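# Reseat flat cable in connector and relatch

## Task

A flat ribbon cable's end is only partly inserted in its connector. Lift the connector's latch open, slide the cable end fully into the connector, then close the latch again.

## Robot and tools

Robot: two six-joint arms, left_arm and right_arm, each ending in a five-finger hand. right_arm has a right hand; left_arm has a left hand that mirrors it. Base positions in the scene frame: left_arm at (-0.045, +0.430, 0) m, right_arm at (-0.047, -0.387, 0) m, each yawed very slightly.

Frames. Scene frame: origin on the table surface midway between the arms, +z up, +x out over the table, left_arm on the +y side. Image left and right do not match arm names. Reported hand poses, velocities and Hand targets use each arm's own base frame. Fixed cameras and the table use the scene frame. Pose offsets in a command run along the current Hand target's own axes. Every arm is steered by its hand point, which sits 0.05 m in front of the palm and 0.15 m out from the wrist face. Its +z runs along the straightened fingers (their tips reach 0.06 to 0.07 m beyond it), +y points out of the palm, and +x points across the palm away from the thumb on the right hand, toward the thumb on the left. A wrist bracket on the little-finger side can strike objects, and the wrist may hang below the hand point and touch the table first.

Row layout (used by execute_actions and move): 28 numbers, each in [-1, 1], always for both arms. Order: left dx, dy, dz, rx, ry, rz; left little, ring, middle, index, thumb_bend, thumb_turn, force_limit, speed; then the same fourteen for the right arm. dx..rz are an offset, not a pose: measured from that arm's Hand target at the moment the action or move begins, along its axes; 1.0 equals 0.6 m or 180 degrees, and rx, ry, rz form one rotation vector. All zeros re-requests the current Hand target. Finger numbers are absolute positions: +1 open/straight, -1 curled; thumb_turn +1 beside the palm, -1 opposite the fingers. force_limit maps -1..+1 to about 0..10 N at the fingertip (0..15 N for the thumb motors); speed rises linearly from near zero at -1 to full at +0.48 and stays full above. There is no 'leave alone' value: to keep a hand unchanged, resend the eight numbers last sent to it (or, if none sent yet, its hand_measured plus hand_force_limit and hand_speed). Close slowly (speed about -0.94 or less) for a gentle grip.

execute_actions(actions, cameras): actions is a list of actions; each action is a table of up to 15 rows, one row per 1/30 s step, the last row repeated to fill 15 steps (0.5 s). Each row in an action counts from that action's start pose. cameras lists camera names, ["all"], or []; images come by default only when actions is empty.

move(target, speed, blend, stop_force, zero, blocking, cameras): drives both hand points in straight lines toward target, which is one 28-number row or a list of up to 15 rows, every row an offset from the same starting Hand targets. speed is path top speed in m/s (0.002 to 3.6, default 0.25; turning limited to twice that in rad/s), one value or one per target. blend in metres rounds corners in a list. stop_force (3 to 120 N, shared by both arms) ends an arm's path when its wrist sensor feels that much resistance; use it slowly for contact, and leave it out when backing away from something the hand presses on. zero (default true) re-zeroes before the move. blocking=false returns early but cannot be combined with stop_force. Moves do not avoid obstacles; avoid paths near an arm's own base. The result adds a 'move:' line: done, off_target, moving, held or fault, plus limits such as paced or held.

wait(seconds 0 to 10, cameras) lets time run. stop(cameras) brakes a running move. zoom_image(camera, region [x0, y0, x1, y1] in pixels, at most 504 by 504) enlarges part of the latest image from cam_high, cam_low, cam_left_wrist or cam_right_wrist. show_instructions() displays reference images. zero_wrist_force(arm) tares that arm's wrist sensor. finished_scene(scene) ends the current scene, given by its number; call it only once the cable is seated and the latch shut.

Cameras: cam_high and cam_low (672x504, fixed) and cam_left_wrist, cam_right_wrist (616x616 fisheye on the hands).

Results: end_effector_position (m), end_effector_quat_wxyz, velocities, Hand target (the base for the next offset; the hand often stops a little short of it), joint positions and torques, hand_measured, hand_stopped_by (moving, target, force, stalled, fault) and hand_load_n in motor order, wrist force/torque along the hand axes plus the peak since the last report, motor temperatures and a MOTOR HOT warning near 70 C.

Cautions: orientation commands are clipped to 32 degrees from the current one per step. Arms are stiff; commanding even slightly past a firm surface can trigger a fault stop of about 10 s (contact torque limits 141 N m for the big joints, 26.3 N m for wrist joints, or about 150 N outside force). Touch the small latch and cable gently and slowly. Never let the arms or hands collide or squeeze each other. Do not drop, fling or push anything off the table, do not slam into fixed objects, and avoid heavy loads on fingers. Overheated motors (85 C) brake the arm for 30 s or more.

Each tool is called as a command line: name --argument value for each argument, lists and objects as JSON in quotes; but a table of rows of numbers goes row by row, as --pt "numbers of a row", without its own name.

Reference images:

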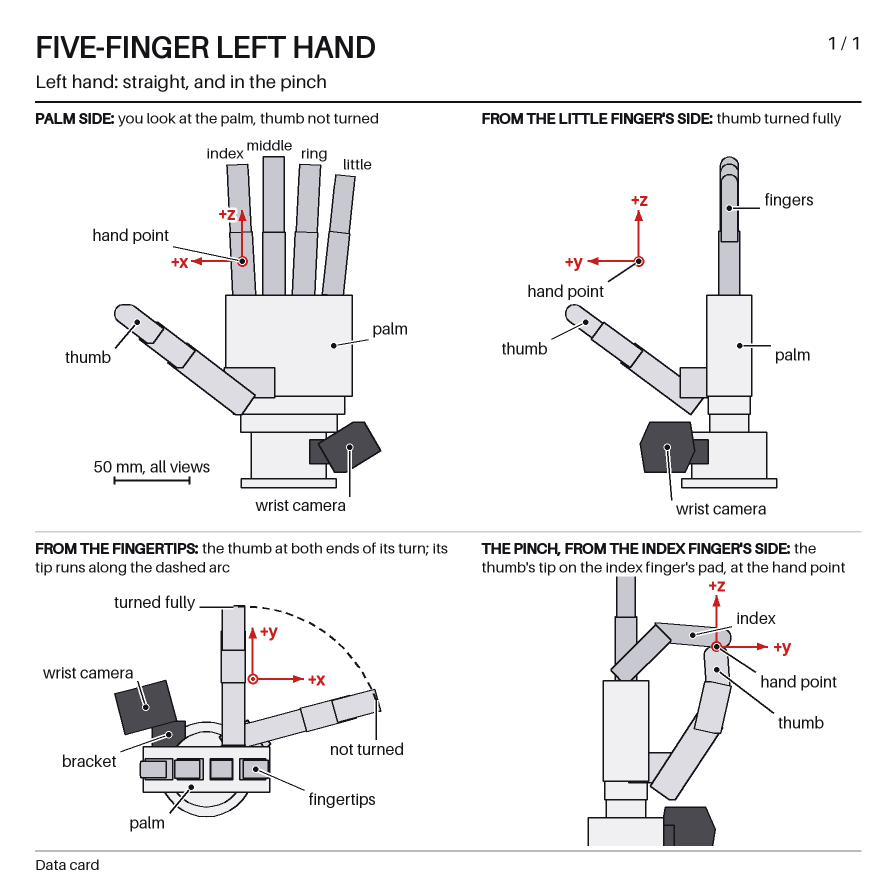

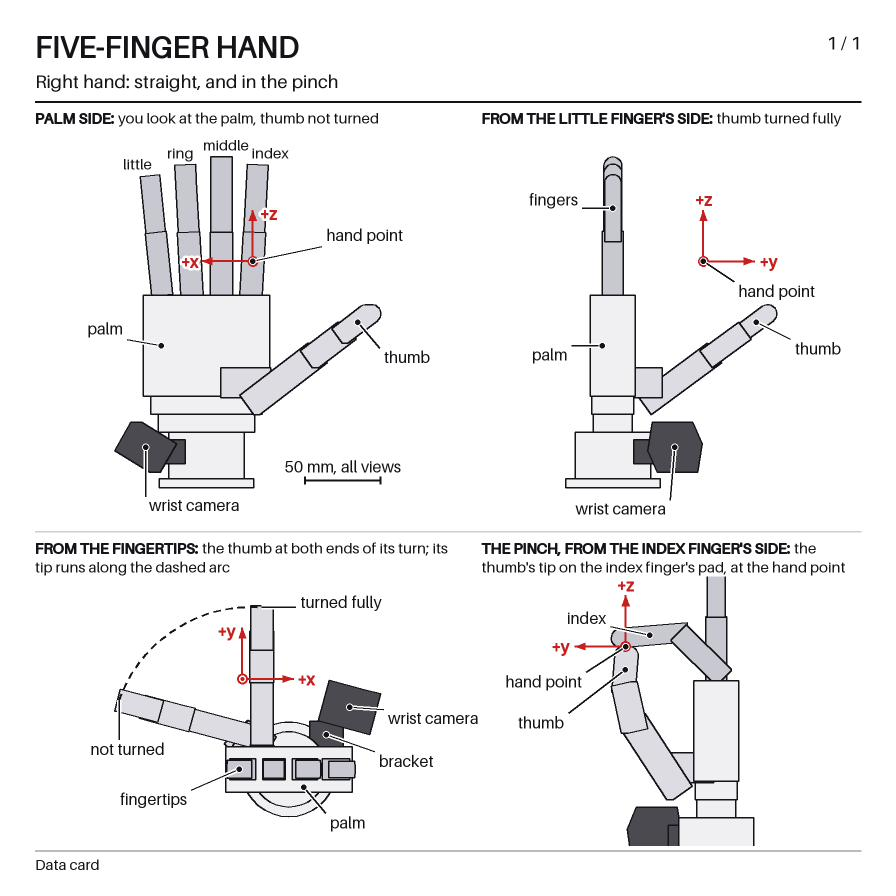

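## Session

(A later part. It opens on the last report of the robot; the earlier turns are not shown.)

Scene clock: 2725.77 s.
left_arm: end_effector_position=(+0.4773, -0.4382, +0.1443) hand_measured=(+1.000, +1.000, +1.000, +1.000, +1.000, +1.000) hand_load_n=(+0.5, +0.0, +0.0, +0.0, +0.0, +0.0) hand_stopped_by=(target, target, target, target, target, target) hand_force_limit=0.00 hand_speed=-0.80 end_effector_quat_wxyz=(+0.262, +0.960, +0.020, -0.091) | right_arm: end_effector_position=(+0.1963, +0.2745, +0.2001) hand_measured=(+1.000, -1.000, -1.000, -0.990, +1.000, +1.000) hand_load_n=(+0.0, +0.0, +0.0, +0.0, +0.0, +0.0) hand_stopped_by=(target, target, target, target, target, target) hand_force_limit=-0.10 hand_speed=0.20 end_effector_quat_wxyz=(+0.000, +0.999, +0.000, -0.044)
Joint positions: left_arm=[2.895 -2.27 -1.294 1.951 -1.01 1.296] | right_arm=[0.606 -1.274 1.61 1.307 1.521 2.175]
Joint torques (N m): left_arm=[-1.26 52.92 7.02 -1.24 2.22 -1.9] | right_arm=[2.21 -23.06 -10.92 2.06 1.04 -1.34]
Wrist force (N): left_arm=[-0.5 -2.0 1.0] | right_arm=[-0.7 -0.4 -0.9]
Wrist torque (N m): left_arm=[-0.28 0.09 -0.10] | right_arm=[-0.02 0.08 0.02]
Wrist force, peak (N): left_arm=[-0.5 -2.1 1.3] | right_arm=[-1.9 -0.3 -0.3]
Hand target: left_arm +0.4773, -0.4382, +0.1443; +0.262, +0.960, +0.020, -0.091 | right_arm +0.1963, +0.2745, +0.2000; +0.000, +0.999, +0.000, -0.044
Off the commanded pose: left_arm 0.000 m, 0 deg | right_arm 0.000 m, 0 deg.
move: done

move --pt "-0.2861 -0.0129 0.0553 0 0 0 1 1 1 1 1 1 0 -0.8 0 0 0 0 0 0 1 -1 -1 -0.99 1 1 -0.1 0.2" --pt "-0.2768 -0.0379 0.0976 0 0 0 1 1 1 1 1 1 0 -0.8 0 0 0 0 0 0 1 -1 -1 -0.99 1 1 -0.1 0.2" --speed 0.1 --cameras '["cam_left_wrist","cam_right_wrist"]'

Scene clock: 2738.60 s.
left_arm: end_effector_position=(+0.3025, -0.4465, +0.1140) hand_measured=(+1.000, +1.000, +1.000, +1.000, +1.000, +1.000) hand_load_n=(+0.0, +0.0, +0.5, +0.0, -0.5, +0.0) hand_stopped_by=(target, target, target, target, target, target) hand_force_limit=0.00 hand_speed=-0.80 end_effector_quat_wxyz=(+0.262, +0.960, +0.020, -0.091) | right_arm: end_effector_position=(+0.1963, +0.2745, +0.2000) hand_measured=(+1.000, -1.000, -1.000, -0.990, +1.000, +1.000) hand_load_n=(+0.0, +0.0, +0.0, +0.0, +0.0, +0.0) hand_stopped_by=(target, target, target, target, target, target) hand_force_limit=-0.10 hand_speed=0.20 end_effector_quat_wxyz=(+0.000, +0.999, +0.000, -0.044)
Joint positions: left_arm=[2.76 -2.002 -1.808 2.283 -1.01 1.136] | right_arm=[0.606 -1.274 1.61 1.306 1.521 2.175]
Joint torques (N m): left_arm=[-2.89 33.63 26.17 -1.2 0.06 -2.49] | right_arm=[9.34 -17.23 -6.83 1.23 1.32 2.85]
Wrist force (N): left_arm=[-0.6 -2.0 1.0] | right_arm=[-0.6 -0.3 -0.2]
Wrist torque (N m): left_arm=[-0.37 0.10 -0.12] | right_arm=[-0.05 0.06 0.02]
Wrist force, peak (N): left_arm=[-0.2 -2.4 1.7] | right_arm=[-1.1 -0.3 -1.1]
Hand target: left_arm +0.3025, -0.4466, +0.1140; +0.262, +0.960, +0.020, -0.091 | right_arm +0.1963, +0.2745, +0.2000; +0.000, +0.999, +0.000, -0.044
Off the commanded pose: left_arm 0.000 m, 0 deg | right_arm 0.000 m, 0 deg.
move: done
camera_calibration:
cam_left_wrist: T_world_to_cam=[[0.195158, 0.83056, -0.521616, 0.37301], [0.930581, 0.011147, 0.365917, -0.308582], [0.30973, -0.556818, -0.770728, -0.137097], [0, 0, 0, 1]] pos_world=[0.256827, -0.382705, 0.201819]
cam_right_wrist: T_world_to_cam=[[0.272064, -0.962233, 0.00943111, 0.207528], [-0.794731, -0.219157, 0.566015, 0.107354], [-0.542571, -0.161488, -0.824341, 0.434396], [0, 0, 0, 1]] pos_world=[0.264548, 0.293367, 0.29537]
Images, in order (width x height): cam_left_wrist 616x616, cam_right_wrist 616x616.

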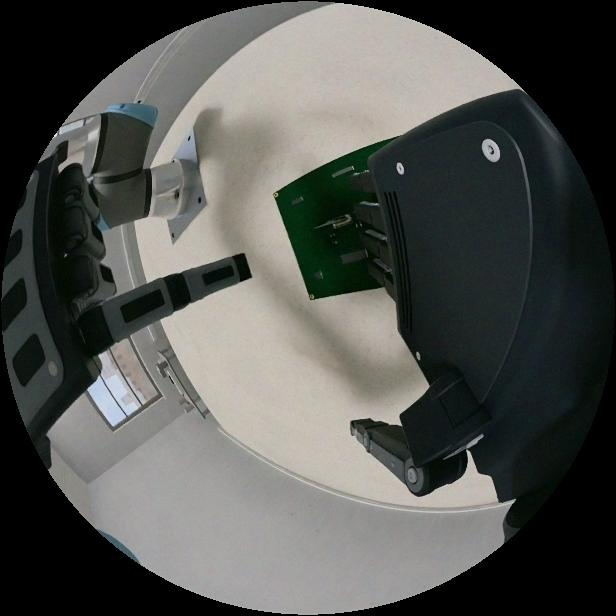

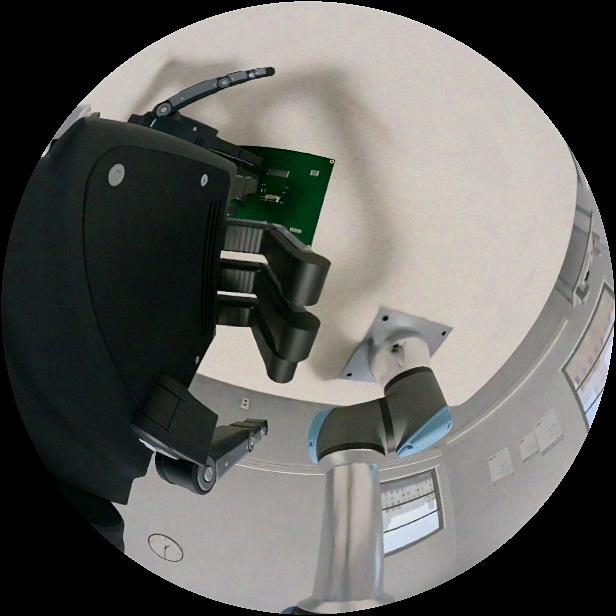

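zoom_image --camera "cam_left_wrist" --region '[270, 160, 400, 300]'

zoom_image --camera "cam_right_wrist" --region '[220, 140, 340, 250]'

Scaled by 3.600 from the camera's 616x616 image, which has a finer 880x880 frame.

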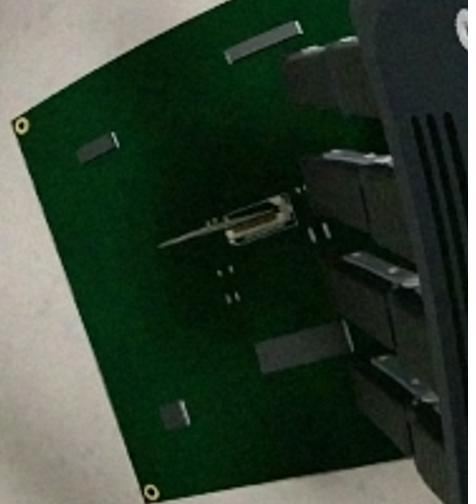

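Scaled by 4.200 from the camera's 616x616 image, which has a finer 880x880 frame.

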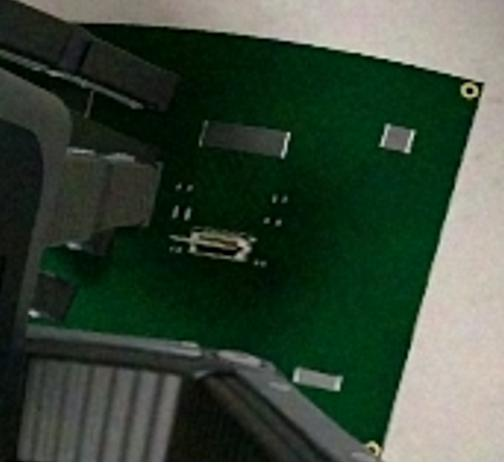

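zoom_image --camera "cam_left_wrist" --region '[310, 205, 360, 240]'

zoom_image --camera "cam_right_wrist" --region '[255, 185, 295, 215]'

Scaled by 10.080 from the camera's 616x616 image, which has a finer 880x880 frame.

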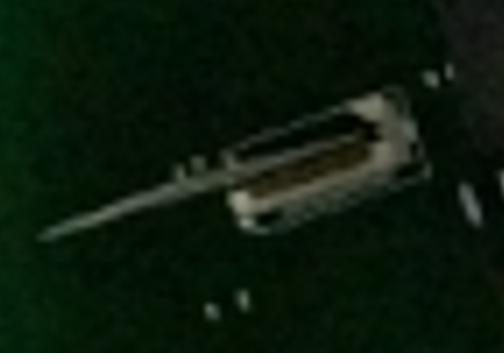

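Scaled by 12.600 from the camera's 616x616 image, which has a finer 880x880 frame.

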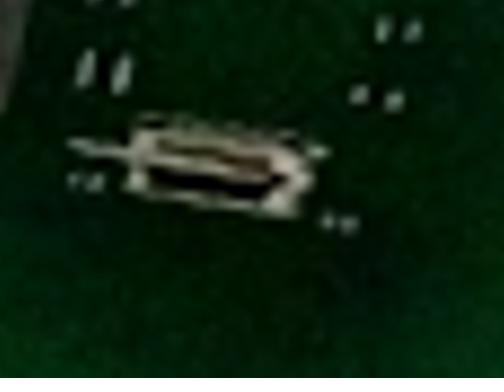

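move --pt "0 0 0 0 0 0 1 1 1 1 1 1 0 -0.8 -0.047 0.0002 0.0041 0 0 0 1 -1 -1 -0.99 1 1 -0.1 0.2" --pt "0 0 0 0 0 0 1 1 1 1 1 1 0 -0.8 -0.0303 0.0002 0.1947 0 0 0 1 -1 -1 -0.99 1 1 -0.1 0.2" --speed 0.08 --cameras '["cam_left_wrist","cam_right_wrist"]'

Scene clock: 2785.80 s.
left_arm: end_effector_position=(+0.3025, -0.4466, +0.1140) hand_measured=(+1.000, +1.000, +1.000, +1.000, +1.000, +1.000) hand_load_n=(+0.0, +0.0, +0.0, +0.0, +0.0, +0.0) hand_stopped_by=(target, target, target, target, target, target) hand_force_limit=0.00 hand_speed=-0.80 end_effector_quat_wxyz=(+0.262, +0.960, +0.020, -0.091) | right_arm: end_effector_position=(+0.1679, +0.2743, +0.0852) hand_measured=(+1.000, -1.000, -1.000, -0.990, +1.000, +1.000) hand_load_n=(+0.0, +0.0, +0.0, +0.0, +0.0, +0.0) hand_stopped_by=(target, target, target, target, target, target) hand_force_limit=-0.10 hand_speed=0.20 end_effector_quat_wxyz=(+0.000, +0.999, +0.000, -0.044)
Joint positions: left_arm=[2.76 -2.002 -1.808 2.283 -1.01 1.136] | right_arm=[0.649 -1.184 1.814 1.01 1.518 2.218]
Joint torques (N m): left_arm=[-5.62 27.33 26.49 -0.75 2.14 -2.57] | right_arm=[-0.44 -41.36 -23.5 1.71 0.61 1.96]
Wrist force (N): left_arm=[-0.6 -1.8 1.0] | right_arm=[-0.9 -0.6 -0.6]
Wrist torque (N m): left_arm=[-0.37 0.09 -0.12] | right_arm=[-0.06 0.07 -0.02]
Wrist force, peak (N): left_arm=[-0.8 -2.3 1.1] | right_arm=[-0.8 -0.7 -1.7]
Hand target: left_arm +0.3025, -0.4466, +0.1140; +0.262, +0.960, +0.020, -0.091 | right_arm +0.1679, +0.2744, +0.0853; +0.000, +0.999, +0.000, -0.044
Off the commanded pose: left_arm 0.000 m, 0 deg | right_arm 0.000 m, 0 deg.
move: done
camera_calibration:
cam_left_wrist: T_world_to_cam=[[0.195368, 0.830481, -0.521664, 0.372934], [0.930466, 0.0111442, 0.36621, -0.308611], [0.309944, -0.556936, -0.770556, -0.137232], [0, 0, 0, 1]] pos_world=[0.256826, -0.382705, 0.201818]
cam_right_wrist: T_world_to_cam=[[0.272094, -0.962223, 0.00954642, 0.216211], [-0.794527, -0.219055, 0.566341, 0.149604], [-0.542855, -0.161683, -0.824116, 0.324421], [0, 0, 0, 1]] pos_world=[0.236148, 0.293268, 0.180569]
Images, in order (width x height): cam_left_wrist 616x616, cam_right_wrist 616x616.

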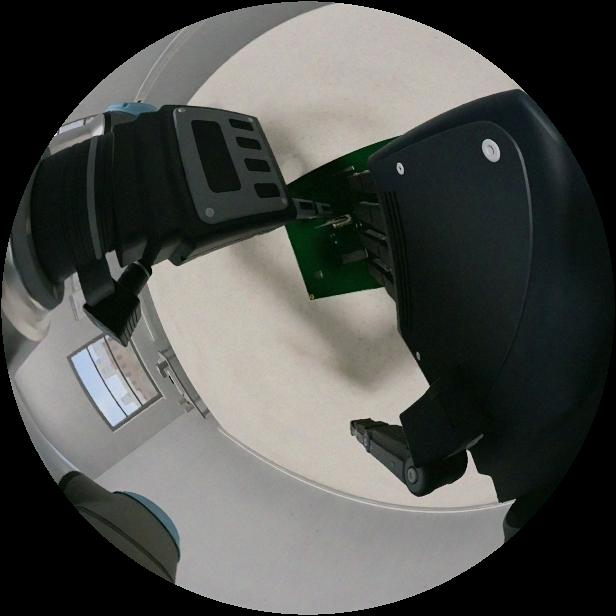

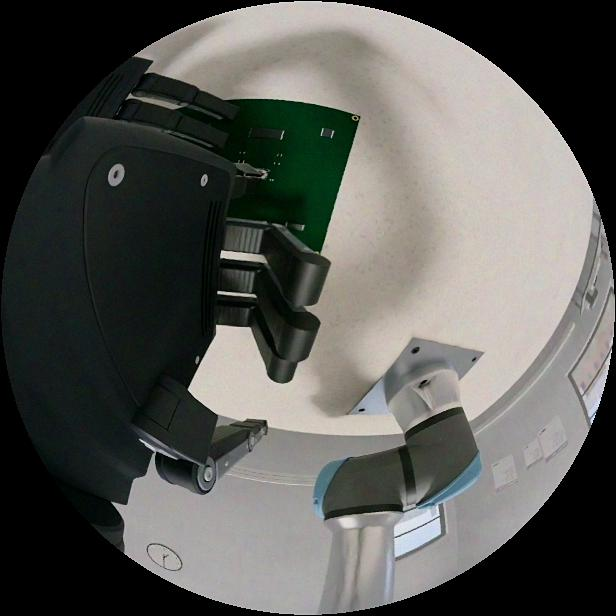

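zoom_image --camera "cam_left_wrist" --region '[285, 180, 365, 240]'

zoom_image --camera "cam_right_wrist" --region '[225, 140, 295, 200]'

Scaled by 6.300 from the camera's 616x616 image, which has a finer 880x880 frame.

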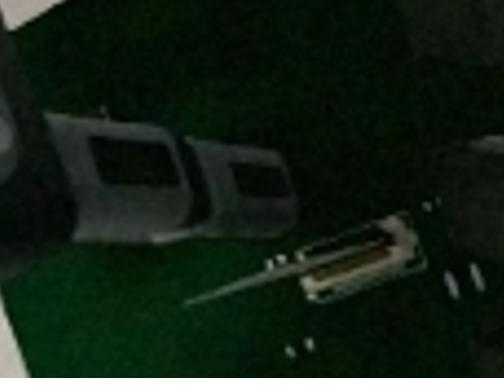

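Scaled by 7.200 from the camera's 616x616 image, which has a finer 880x880 frame.

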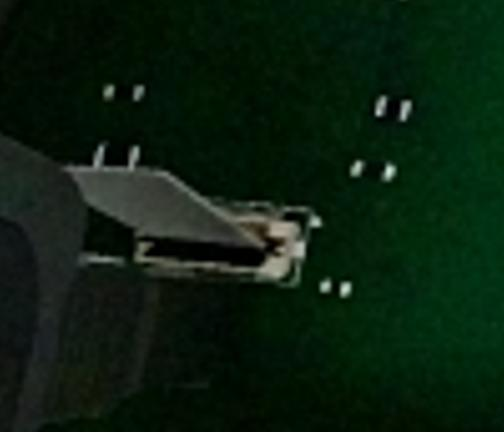

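move --target '[0,0,0,0,0,0,1,1,1,1,1,1,0,-0.8,0.00565,-0.0008,-0.0005,0,0,0,1,-1,-1,-0.99,1,1,-0.1,0.2]' --speed 0.02

move --target '[0,0,0,0,0,0,1,1,1,1,1,1,0,-0.8,0.00145,0,0.0166,0,0,0,1,-1,-1,-0.99,1,1,-0.1,0.2]' --speed 0.004 --stop_force 3 --cameras '["cam_left_wrist","cam_right_wrist"]'

Scene clock: 2827.67 s.
left_arm: end_effector_position=(+0.3025, -0.4466, +0.1140) hand_measured=(+1.000, +1.000, +1.000, +1.000, +1.000, +1.000) hand_load_n=(+0.0, -0.5, +0.0, +0.0, +0.0, +0.0) hand_stopped_by=(target, target, target, target, target, target) hand_force_limit=0.00 hand_speed=-0.80 end_effector_quat_wxyz=(+0.262, +0.960, +0.020, -0.091) | right_arm: end_effector_position=(+0.1714, +0.2749, +0.0853) hand_measured=(+1.000, -1.000, -1.000, -0.990, +1.000, +1.000) hand_load_n=(+0.0, +0.0, +0.0, +0.0, +0.0, +0.0) hand_stopped_by=(target, target, target, target, target, target) hand_force_limit=-0.10 hand_speed=0.20 end_effector_quat_wxyz=(+0.000, +0.999, +0.000, -0.044)
Joint positions: left_arm=[2.76 -2.002 -1.808 2.283 -1.01 1.136] | right_arm=[0.644 -1.179 1.807 1.013 1.518 2.214]
Joint torques (N m): left_arm=[-6.17 27.26 25.19 -0.64 2.12 -2.49] | right_arm=[-3.98 -26.98 -13.86 3.66 1.39 -1.8]
Wrist force (N): left_arm=[-0.7 -1.8 1.0] | right_arm=[-1.2 -0.7 -0.4]
Wrist torque (N m): left_arm=[-0.37 0.11 -0.12] | right_arm=[-0.10 0.11 0.00]
Wrist force, peak (N): left_arm=[-0.7 -2.3 1.1] | right_arm=[-1.3 -0.7 -1.1]
Hand target: left_arm +0.3025, -0.4466, +0.1140; +0.262, +0.960, +0.020, -0.091 | right_arm +0.1713, +0.2749, +0.0853; +0.000, +0.999, +0.000, -0.044
Off the commanded pose: left_arm 0.000 m, 0 deg | right_arm 0.000 m, 0 deg.
move: done

Scene clock: 2830.57 s.
left_arm: end_effector_position=(+0.3025, -0.4466, +0.1140) hand_measured=(+1.000, +1.000, +1.000, +1.000, +1.000, +1.000) hand_load_n=(+0.0, +0.0, +0.0, +0.0, +0.0, +0.0) hand_stopped_by=(target, target, target, target, target, target) hand_force_limit=0.00 hand_speed=-0.80 end_effector_quat_wxyz=(+0.262, +0.960, +0.020, -0.091) | right_arm: end_effector_position=(+0.1713, +0.2748, +0.0782) hand_measured=(+1.000, -1.000, -1.000, -0.990, +1.000, +1.000) hand_load_n=(+0.0, +0.0, +0.0, +0.0, +0.0, +0.0) hand_stopped_by=(target, target, target, target, target, target) hand_force_limit=-0.10 hand_speed=0.20 end_effector_quat_wxyz=(+0.000, +0.999, +0.000, -0.044)
Joint positions: left_arm=[2.76 -2.002 -1.808 2.283 -1.01 1.136] | right_arm=[0.644 -1.169 1.814 0.996 1.518 2.214]
Joint torques (N m): left_arm=[-6.15 27.31 26.5 -0.78 1.7 -2.64] | right_arm=[8.63 -44.41 -22.56 3.92 1.48 2.81]
Wrist force (N): left_arm=[-0.5 -1.8 1.0] | right_arm=[-1.6 -0.6 -2.0]
Wrist torque (N m): left_arm=[-0.36 0.08 -0.11] | right_arm=[0.00 0.12 -0.02]
Wrist force, peak (N): left_arm=[-0.6 -2.2 1.0] | right_arm=[-2.4 -0.6 -3.8]
Hand target: left_arm +0.3025, -0.4466, +0.1140; +0.262, +0.960, +0.020, -0.091 | right_arm +0.1713, +0.2748, +0.0782; +0.000, +0.999, +0.000, -0.044 (not the last commanded pose)
Off the commanded pose: left_arm 0.000 m, 0 deg | right_arm 0.003 m, 0 deg.
move: contact (right_arm)
camera_calibration:
cam_left_wrist: T_world_to_cam=[[0.195368, 0.830481, -0.521664, 0.372934], [0.930466, 0.0111442, 0.36621, -0.308611], [0.309944, -0.556936, -0.770556, -0.137232], [0, 0, 0, 1]] pos_world=[0.256826, -0.382705, 0.201818]
cam_right_wrist: T_world_to_cam=[[0.272064, -0.962233, 0.00943111, 0.215836], [-0.794731, -0.219157, 0.566015, 0.156593], [-0.542571, -0.161488, -0.824341, 0.320546], [0, 0, 0, 1]] pos_world=[0.239648, 0.293767, 0.17357]
Images, in order (width x height): cam_left_wrist 616x616, cam_right_wrist 616x616.

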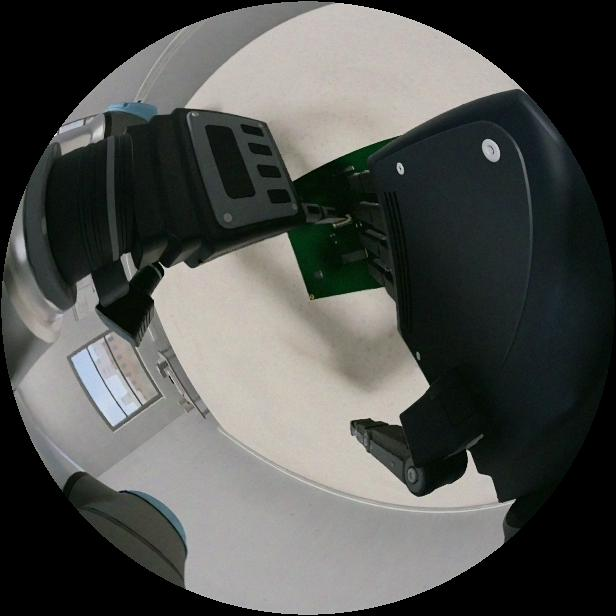

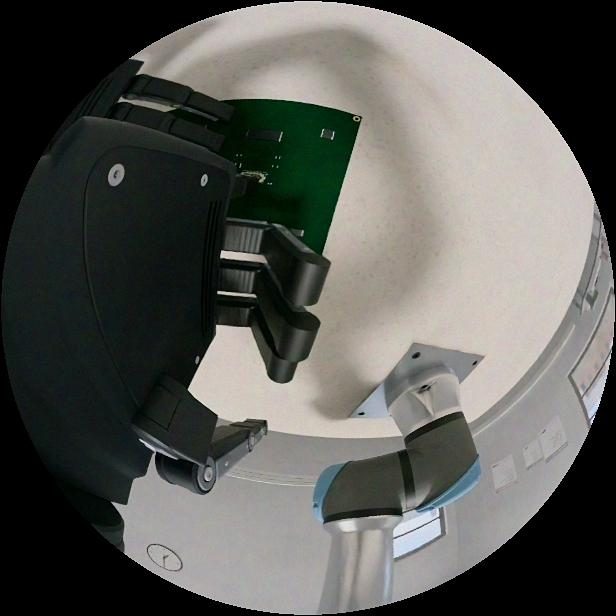

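zoom_image --camera "cam_left_wrist" --region '[295, 185, 365, 240]'

zoom_image --camera "cam_right_wrist" --region '[225, 150, 285, 205]'

Scaled by 7.200 from the camera's 616x616 image, which has a finer 880x880 frame.

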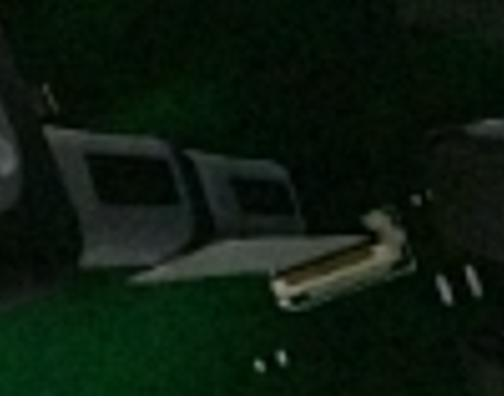

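Scaled by 8.400 from the camera's 616x616 image, which has a finer 880x880 frame.

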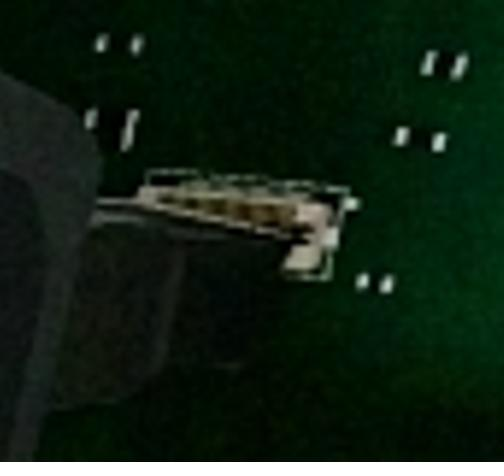

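move --target '[0,0,0,0,0,0,1,1,1,1,1,1,0,-0.8,0.00087,0,0.00996,0,0,0,1,-1,-1,-0.99,1,1,-0.1,0.2]' --speed 0.003 --stop_force 6 --cameras '["cam_left_wrist","cam_right_wrist"]'

Scene clock: 2846.17 s.
left_arm: end_effector_position=(+0.3025, -0.4466, +0.1140) hand_measured=(+1.000, +1.000, +1.000, +1.000, +1.000, +1.000) hand_load_n=(+0.0, +0.0, +0.0, +0.0, +0.0, +0.0) hand_stopped_by=(target, target, target, target, target, target) hand_force_limit=0.00 hand_speed=-0.80 end_effector_quat_wxyz=(+0.262, +0.960, +0.020, -0.091) | right_arm: end_effector_position=(+0.1713, +0.2748, +0.0752) hand_measured=(+1.000, -1.000, -1.000, -0.990, +1.000, +1.000) hand_load_n=(+0.0, +0.0, +0.0, +0.0, +0.0, +0.0) hand_stopped_by=(target, target, target, target, target, target) hand_force_limit=-0.10 hand_speed=0.20 end_effector_quat_wxyz=(+0.000, +0.999, +0.000, -0.044)
Joint positions: left_arm=[2.76 -2.002 -1.808 2.283 -1.01 1.136] | right_arm=[0.644 -1.164 1.817 0.988 1.518 2.214]
Joint torques (N m): left_arm=[-5.52 26.89 25.58 -0.62 1.45 -2.44] | right_arm=[9.65 -42.33 -20.4 3.3 1.43 2.97]
Wrist force (N): left_arm=[-0.5 -1.9 1.1] | right_arm=[-2.4 -0.7 -8.3]
Wrist torque (N m): left_arm=[-0.37 0.08 -0.11] | right_arm=[0.42 0.60 -0.07]
Wrist force, peak (N): left_arm=[-0.7 -2.1 1.0] | right_arm=[-3.2 -0.3 -10.3]
Hand target: left_arm +0.3025, -0.4466, +0.1140; +0.262, +0.960, +0.020, -0.091 | right_arm +0.1713, +0.2748, +0.0752; +0.000, +0.999, +0.000, -0.044 (not the last commanded pose)
Off the commanded pose: left_arm 0.000 m, 0 deg | right_arm 0.003 m, 0 deg.
move: contact (right_arm)
camera_calibration:
cam_left_wrist: T_world_to_cam=[[0.195368, 0.830481, -0.521664, 0.372934], [0.930466, 0.0111442, 0.36621, -0.308611], [0.309944, -0.556936, -0.770556, -0.137232], [0, 0, 0, 1]] pos_world=[0.256826, -0.382705, 0.201818]
cam_right_wrist: T_world_to_cam=[[0.272064, -0.962233, 0.00943111, 0.215864], [-0.794731, -0.219157, 0.566015, 0.158291], [-0.542571, -0.161488, -0.824341, 0.318073], [0, 0, 0, 1]] pos_world=[0.239648, 0.293767, 0.17057]
Images, in order (width x height): cam_left_wrist 616x616, cam_right_wrist 616x616.

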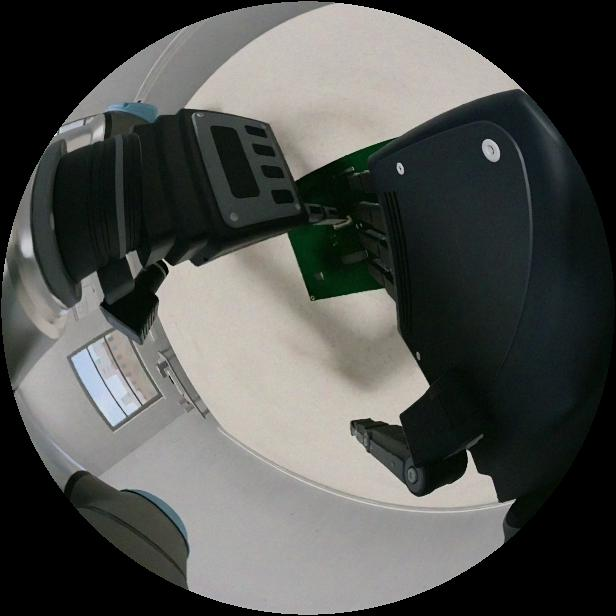

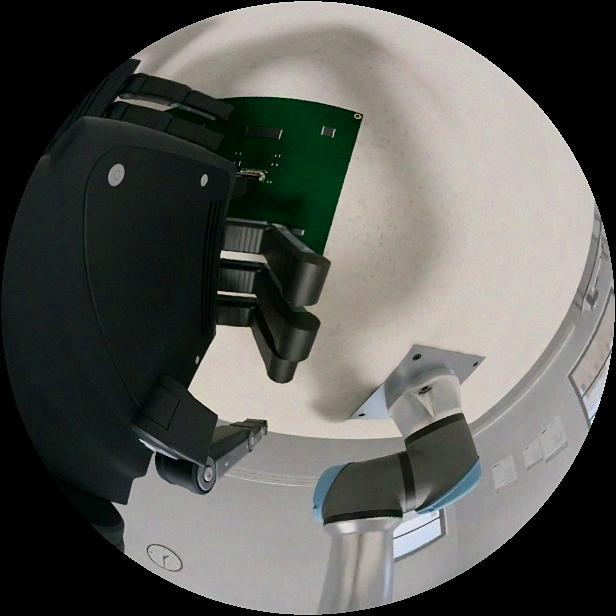

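zoom_image --camera "cam_left_wrist" --region '[295, 185, 365, 240]'

zoom_image --camera "cam_right_wrist" --region '[225, 150, 285, 205]'

move --pt "0 0 0 0 0 0 1 1 1 1 1 1 0 -0.8 -0.0034 0 -0.0166 0 0 0 1 -1 -1 -0.99 1 1 -0.1 0.2" --pt "0 0 0 0 0 0 1 1 1 1 1 1 0 -0.8 -0.0345 0 -0.0632 0 0 0 1 -1 -1 -0.99 1 1 -0.1 0.2" --speed 0.02 --cameras '["cam_left_wrist","cam_right_wrist"]'

Scaled by 7.200 from the camera's 616x616 image, which has a finer 880x880 frame.

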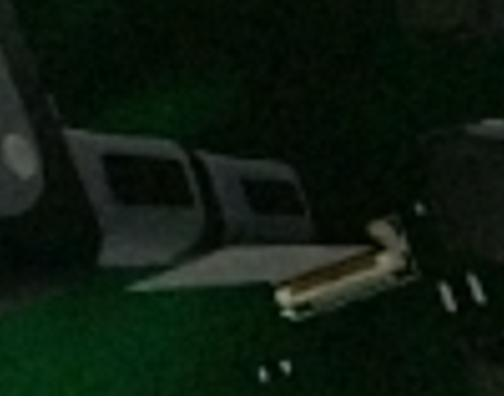

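Scaled by 8.400 from the camera's 616x616 image, which has a finer 880x880 frame.

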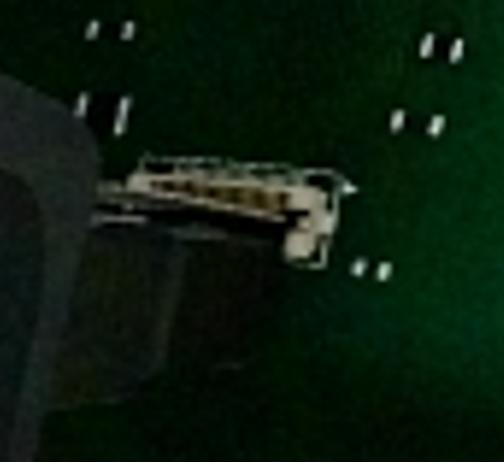

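Scene clock: 2855.73 s.
left_arm: end_effector_position=(+0.3025, -0.4466, +0.1140) hand_measured=(+1.000, +1.000, +1.000, +1.000, +1.000, +1.000) hand_load_n=(+0.0, +0.0, +0.0, +0.0, +0.0, +0.0) hand_stopped_by=(target, target, target, target, target, target) hand_force_limit=0.00 hand_speed=-0.80 end_effector_quat_wxyz=(+0.262, +0.960, +0.020, -0.091) | right_arm: end_effector_position=(+0.1539, +0.2749, +0.1149) hand_measured=(+1.000, -1.000, -1.000, -0.990, +1.000, +1.000) hand_load_n=(+0.0, +0.0, +0.0, +0.0, +0.0, +0.0) hand_stopped_by=(target, target, target, target, target, target) hand_force_limit=-0.10 hand_speed=0.20 end_effector_quat_wxyz=(+0.000, +0.999, +0.000, -0.044)
Joint positions: left_arm=[2.76 -2.002 -1.808 2.283 -1.01 1.136] | right_arm=[0.673 -1.239 1.803 1.075 1.516 2.242]
Joint torques (N m): left_arm=[-5.23 26.91 26.11 -0.64 1.23 -2.53] | right_arm=[-5.09 -17.05 -21.28 0.71 -1.33 0.57]
Wrist force (N): left_arm=[-0.7 -1.8 1.1] | right_arm=[-1.0 -0.6 -0.7]
Wrist torque (N m): left_arm=[-0.36 0.11 -0.13] | right_arm=[-0.05 0.09 -0.16]
Wrist force, peak (N): left_arm=[-0.7 -2.1 1.2] | right_arm=[-3.0 -0.5 -9.3]
Hand target: left_arm +0.3025, -0.4466, +0.1140; +0.262, +0.960, +0.020, -0.091 | right_arm +0.1540, +0.2749, +0.1148; +0.000, +0.999, +0.000, -0.044
Off the commanded pose: left_arm 0.000 m, 0 deg | right_arm 0.000 m, 0 deg.
move: done
camera_calibration:
cam_left_wrist: T_world_to_cam=[[0.195368, 0.830481, -0.521664, 0.372934], [0.930466, 0.0111442, 0.36621, -0.308611], [0.309944, -0.556936, -0.770556, -0.137232], [0, 0, 0, 1]] pos_world=[0.256826, -0.382705, 0.201818]
cam_right_wrist: T_world_to_cam=[[0.272057, -0.962235, 0.00946818, 0.220315], [-0.794782, -0.219143, 0.565949, 0.122035], [-0.542501, -0.161495, -0.824386, 0.341371], [0, 0, 0, 1]] pos_world=[0.222247, 0.293867, 0.21027]
Images, in order (width x height): cam_left_wrist 616x616, cam_right_wrist 616x616.

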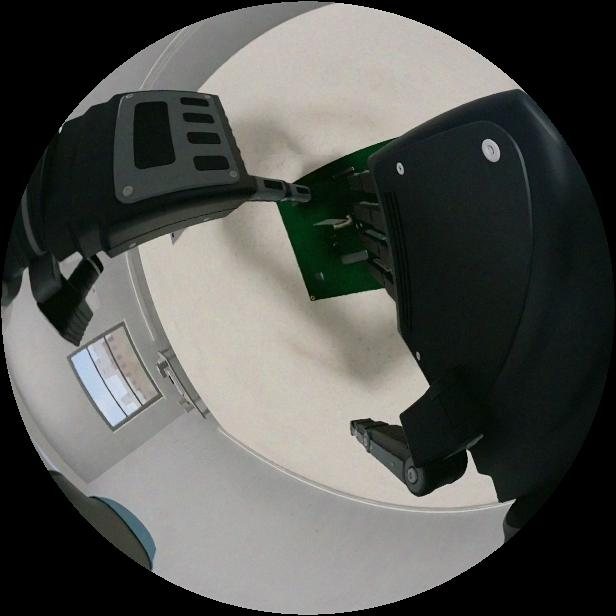

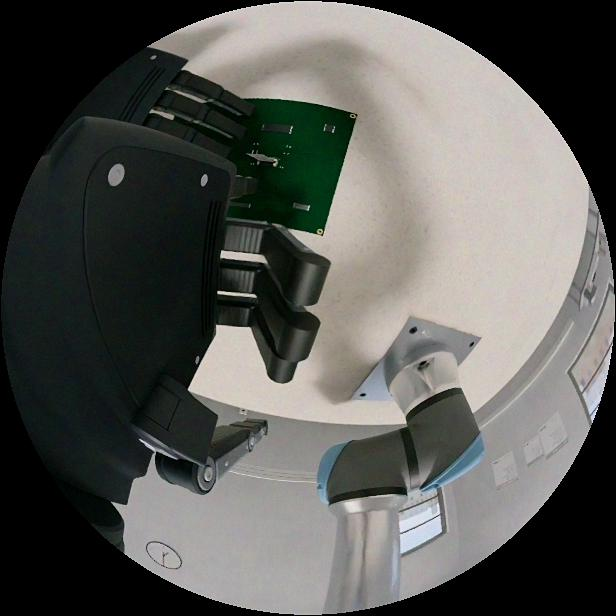

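zoom_image --camera "cam_right_wrist" --region '[235, 135, 300, 185]'

zoom_image --camera "cam_left_wrist" --region '[305, 200, 365, 245]'

Scaled by 7.754 from the camera's 616x616 image, which has a finer 880x880 frame.

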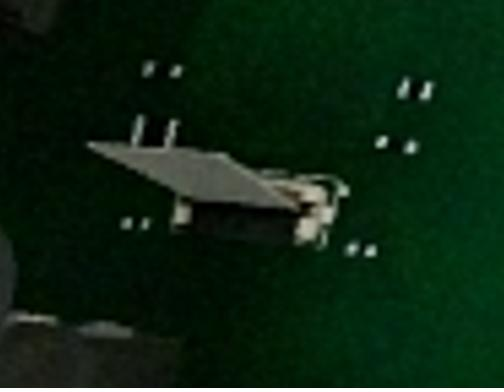

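Scaled by 8.400 from the camera's 616x616 image, which has a finer 880x880 frame.

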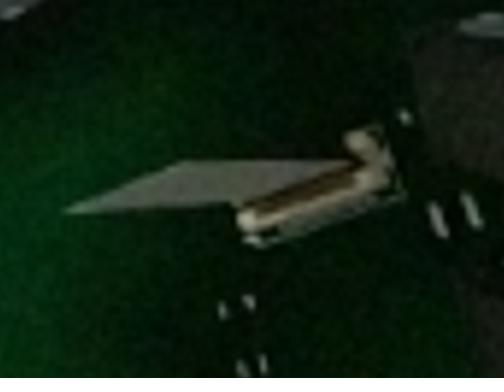

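move --pt "0 0 0 0 0 0 1 1 1 1 1 1 0 -0.8 0.02374 0 -0.0021 0 0 0 1 -1 -1 -0.99 1 1 -0.1 0.2" --pt "0 0 0 0 0 0 1 1 1 1 1 1 0 -0.8 0.0288 0 0.0557 0 0 0 1 -1 -1 -0.99 1 1 -0.1 0.2" --speed 0.04

move --target '[0,0,0,0,0,0,1,1,1,1,1,1,0,-0.8,0.00116,0,0.01328,0,0,0,1,-1,-1,-0.99,1,1,-0.1,0.2]' --speed 0.003 --stop_force 8 --cameras '["cam_right_wrist"]'

Scene clock: 2869.03 s.
left_arm: end_effector_position=(+0.3025, -0.4466, +0.1140) hand_measured=(+1.000, +1.000, +1.000, +1.000, +1.000, +1.000) hand_load_n=(+0.0, +0.0, +0.0, +0.0, +0.0, +0.0) hand_stopped_by=(target, target, target, target, target, target) hand_force_limit=0.00 hand_speed=-0.80 end_effector_quat_wxyz=(+0.262, +0.960, +0.020, -0.091) | right_arm: end_effector_position=(+0.1682, +0.2748, +0.0798) hand_measured=(+1.000, -1.000, -1.000, -0.990, +1.000, +1.000) hand_load_n=(+0.0, +0.0, +0.0, +0.0, +0.0, +0.0) hand_stopped_by=(target, target, target, target, target, target) hand_force_limit=-0.10 hand_speed=0.20 end_effector_quat_wxyz=(+0.000, +0.999, +0.000, -0.044)
Joint positions: left_arm=[2.76 -2.002 -1.808 2.283 -1.01 1.136] | right_arm=[0.649 -1.174 1.818 0.998 1.518 2.219]
Joint torques (N m): left_arm=[-5 27.11 26.42 -0.73 0.78 -2.45] | right_arm=[10.35 -45.35 -25.27 4.44 -0.55 3.25]
Wrist force (N): left_arm=[-0.6 -1.9 0.8] | right_arm=[-1.1 -0.5 -0.8]
Wrist torque (N m): left_arm=[-0.36 0.09 -0.12] | right_arm=[-0.05 0.11 -0.06]
Wrist force, peak (N): left_arm=[-0.6 -2.1 1.2] | right_arm=[-1.3 -0.7 -0.8]
Hand target: left_arm +0.3025, -0.4466, +0.1140; +0.262, +0.960, +0.020, -0.091 | right_arm +0.1683, +0.2749, +0.0799; +0.000, +0.999, +0.000, -0.044
Off the commanded pose: left_arm 0.000 m, 0 deg | right_arm 0.000 m, 0 deg.
move: done

Scene clock: 2872.30 s.
left_arm: end_effector_position=(+0.3025, -0.4466, +0.1140) hand_measured=(+1.000, +1.000, +1.000, +1.000, +1.000, +1.000) hand_load_n=(+0.0, +0.0, +0.0, +0.0, +0.0, +0.0) hand_stopped_by=(target, target, target, target, target, target) hand_force_limit=0.00 hand_speed=-0.80 end_effector_quat_wxyz=(+0.262, +0.960, +0.020, -0.091) | right_arm: end_effector_position=(+0.1683, +0.2748, +0.0719) hand_measured=(+1.000, -1.000, -1.000, -0.990, +1.000, +1.000) hand_load_n=(+0.0, +0.0, +0.0, +0.0, +0.0, +0.0) hand_stopped_by=(target, target, target, target, target, target) hand_force_limit=-0.10 hand_speed=0.20 end_effector_quat_wxyz=(+0.000, +0.999, +0.000, -0.044)
Joint positions: left_arm=[2.76 -2.002 -1.808 2.283 -1.01 1.136] | right_arm=[0.649 -1.163 1.825 0.979 1.518 2.219]
Joint torques (N m): left_arm=[-4.92 27.56 26.07 -0.66 0.55 -2.48] | right_arm=[11.02 -27.2 -8.6 3.9 -0.77 3.19]
Wrist force (N): left_arm=[-0.5 -1.8 1.1] | right_arm=[-1.3 -0.6 -0.7]
Wrist torque (N m): left_arm=[-0.35 0.08 -0.12] | right_arm=[-0.06 0.10 -0.07]
Wrist force, peak (N): left_arm=[-0.6 -2.2 1.1] | right_arm=[-1.5 -0.5 -0.9]
Hand target: left_arm +0.3025, -0.4466, +0.1140; +0.262, +0.960, +0.020, -0.091 | right_arm +0.1683, +0.2749, +0.0719; +0.000, +0.999, +0.000, -0.044
Off the commanded pose: left_arm 0.000 m, 0 deg | right_arm 0.000 m, 0 deg.
move: done
camera_calibration:
cam_right_wrist: T_world_to_cam=[[0.272104, -0.962221, 0.00948741, 0.21669], [-0.794645, -0.219133, 0.566145, 0.157726], [-0.542678, -0.161589, -0.824251, 0.313765], [0, 0, 0, 1]] pos_world=[0.236648, 0.293768, 0.167269]
Images, in order (width x height): cam_right_wrist 616x616.

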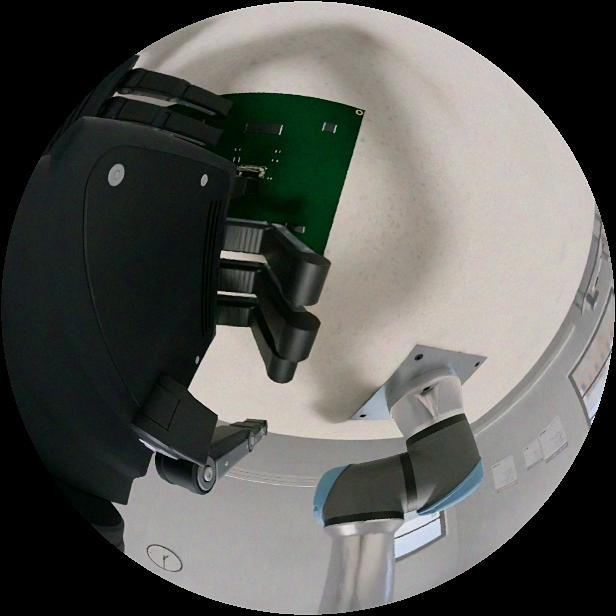

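zoom_image --camera "cam_right_wrist" --region '[225, 150, 285, 205]'

Scaled by 8.400 from the camera's 616x616 image, which has a finer 880x880 frame.

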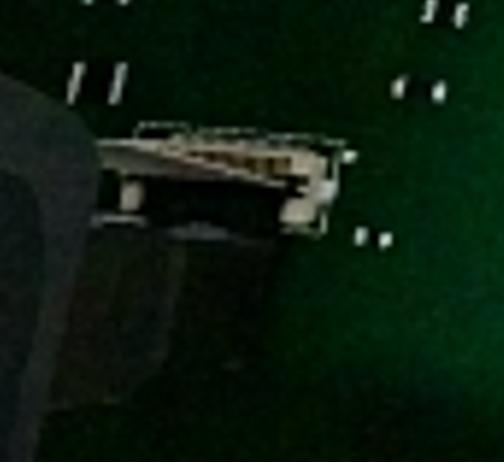

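move --pt "0 0 0 0 0 0 1 1 1 1 1 1 0 -0.8 -0.00664 0 0.0006 0 0 0 1 -1 -1 -0.99 1 1 -0.1 0.2" --pt "0 0 0 0 0 0 1 1 1 1 1 1 0 -0.8 -0.008 0 -0.0148 0 0 0 1 -1 -1 -0.99 1 1 -0.1 0.2" --pt "0 0 0 0 0 0 1 1 1 1 1 1 0 -0.8 0.0035 0 -0.0158 0 0 0 1 -1 -1 -0.99 1 1 -0.1 0.2" --speed 0.02 --cameras '["cam_right_wrist"]'

zoom_image --camera "cam_right_wrist" --region '[225, 150, 285, 205]'

Scene clock: 2888.73 s.
left_arm: end_effector_position=(+0.3025, -0.4466, +0.1140) hand_measured=(+1.000, +1.000, +1.000, +1.000, +1.000, +1.000) hand_load_n=(+0.0, +0.0, +0.0, +0.0, +0.0, +0.0) hand_stopped_by=(target, target, target, target, target, target) hand_force_limit=0.00 hand_speed=-0.80 end_effector_quat_wxyz=(+0.262, +0.960, +0.020, -0.091) | right_arm: end_effector_position=(+0.1714, +0.2748, +0.0812) hand_measured=(+1.000, -1.000, -1.000, -0.990, +1.000, +1.000) hand_load_n=(+0.0, +0.0, -0.5, +0.0, +0.0, +0.0) hand_stopped_by=(target, target, target, target, target, target) hand_force_limit=-0.10 hand_speed=0.20 end_effector_quat_wxyz=(+0.000, +0.999, +0.000, -0.044)
Joint positions: left_arm=[2.76 -2.002 -1.808 2.283 -1.01 1.136] | right_arm=[0.644 -1.173 1.811 1.003 1.518 2.214]
Joint torques (N m): left_arm=[-5.16 27.42 25.26 -0.82 0.29 -2.41] | right_arm=[8.36 -38.35 -5.51 2.48 1.02 1.86]
Wrist force (N): left_arm=[-0.4 -2.0 1.1] | right_arm=[-1.0 -0.8 -0.9]
Wrist torque (N m): left_arm=[-0.38 0.08 -0.11] | right_arm=[-0.08 0.08 0.02]
Wrist force, peak (N): left_arm=[-0.7 -2.1 1.1] | right_arm=[-1.3 -0.9 -1.1]
Hand target: left_arm +0.3025, -0.4466, +0.1140; +0.262, +0.960, +0.020, -0.091 | right_arm +0.1712, +0.2748, +0.0812; +0.000, +0.999, +0.000, -0.044
Off the commanded pose: left_arm 0.000 m, 0 deg | right_arm 0.000 m, 0 deg.
move: done
camera_calibration:
cam_right_wrist: T_world_to_cam=[[0.272117, -0.962217, 0.00950996, 0.21575], [-0.794689, -0.219145, 0.566079, 0.15495], [-0.542607, -0.161597, -0.824296, 0.323106], [0, 0, 0, 1]] pos_world=[0.239748, 0.293768, 0.176569]
Images, in order (width x height): cam_right_wrist 616x616.

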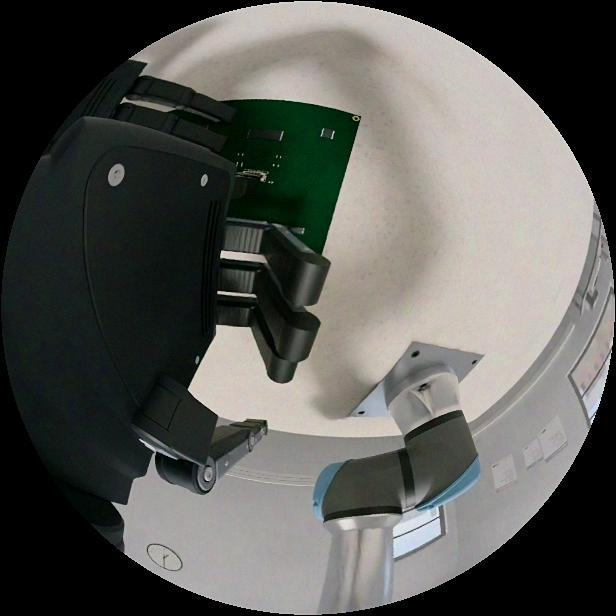

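Scaled by 8.400 from the camera's 616x616 image, which has a finer 880x880 frame.

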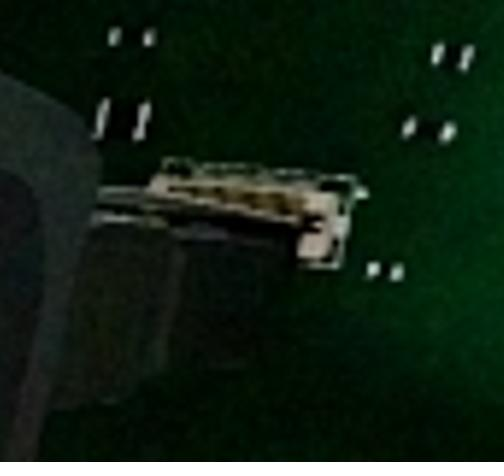

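Now press on the lip.

move --target '[0,0,0,0,0,0,1,1,1,1,1,1,0,-0.8,0.00145,0,0.0166,0,0,0,1,-1,-1,-0.99,1,1,-0.1,0.2]' --speed 0.003 --stop_force 8 --cameras '["cam_right_wrist"]'

zoom_image --camera "cam_right_wrist" --region '[225, 150, 285, 205]'

Scene clock: 2896.00 s.
left_arm: end_effector_position=(+0.3025, -0.4466, +0.1140) hand_measured=(+1.000, +1.000, +1.000, +1.000, +1.000, +1.000) hand_load_n=(+0.0, +0.0, +0.0, +0.0, +0.0, +0.0) hand_stopped_by=(target, target, target, target, target, target) hand_force_limit=0.00 hand_speed=-0.80 end_effector_quat_wxyz=(+0.262, +0.960, +0.020, -0.091) | right_arm: end_effector_position=(+0.1712, +0.2749, +0.0751) hand_measured=(+1.000, -1.000, -1.000, -0.990, +1.000, +1.000) hand_load_n=(+0.0, +0.0, +0.5, +0.0, +0.0, +0.0) hand_stopped_by=(target, target, target, target, target, target) hand_force_limit=-0.10 hand_speed=0.20 end_effector_quat_wxyz=(+0.000, +0.999, +0.000, -0.044)
Joint positions: left_arm=[2.76 -2.002 -1.808 2.283 -1.01 1.136] | right_arm=[0.644 -1.164 1.817 0.988 1.518 2.214]
Joint torques (N m): left_arm=[-5.04 27.6 24.88 -0.83 -0.05 -2.29] | right_arm=[10.78 -41.15 -19.39 3.59 -0.41 3.18]
Wrist force (N): left_arm=[-0.5 -1.9 0.9] | right_arm=[-1.6 -0.7 -9.2]
Wrist torque (N m): left_arm=[-0.37 0.09 -0.11] | right_arm=[0.47 0.71 -0.04]
Wrist force, peak (N): left_arm=[-0.7 -2.2 1.1] | right_arm=[-2.2 -0.8 -11.2]
Hand target: left_arm +0.3025, -0.4466, +0.1140; +0.262, +0.960, +0.020, -0.091 | right_arm +0.1712, +0.2749, +0.0751; +0.000, +0.999, +0.000, -0.044 (not the last commanded pose)
Off the commanded pose: left_arm 0.000 m, 0 deg | right_arm 0.004 m, 0 deg.
move: contact (right_arm)
camera_calibration:
cam_right_wrist: T_world_to_cam=[[0.272064, -0.962233, 0.00943111, 0.215893], [-0.794731, -0.219157, 0.566015, 0.158269], [-0.542571, -0.161488, -0.824341, 0.317936], [0, 0, 0, 1]] pos_world=[0.239548, 0.293767, 0.17047]
Images, in order (width x height): cam_right_wrist 616x616.

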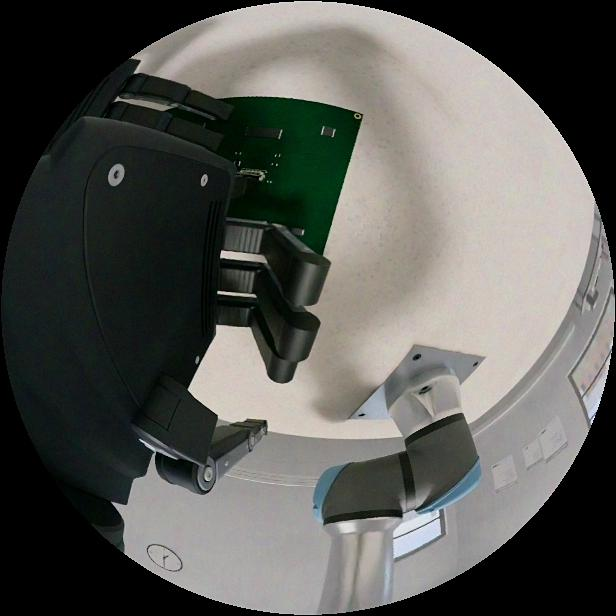

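Scaled by 8.400 from the camera's 616x616 image, which has a finer 880x880 frame.

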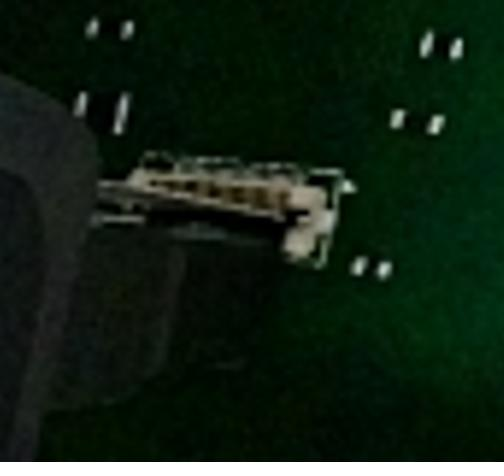

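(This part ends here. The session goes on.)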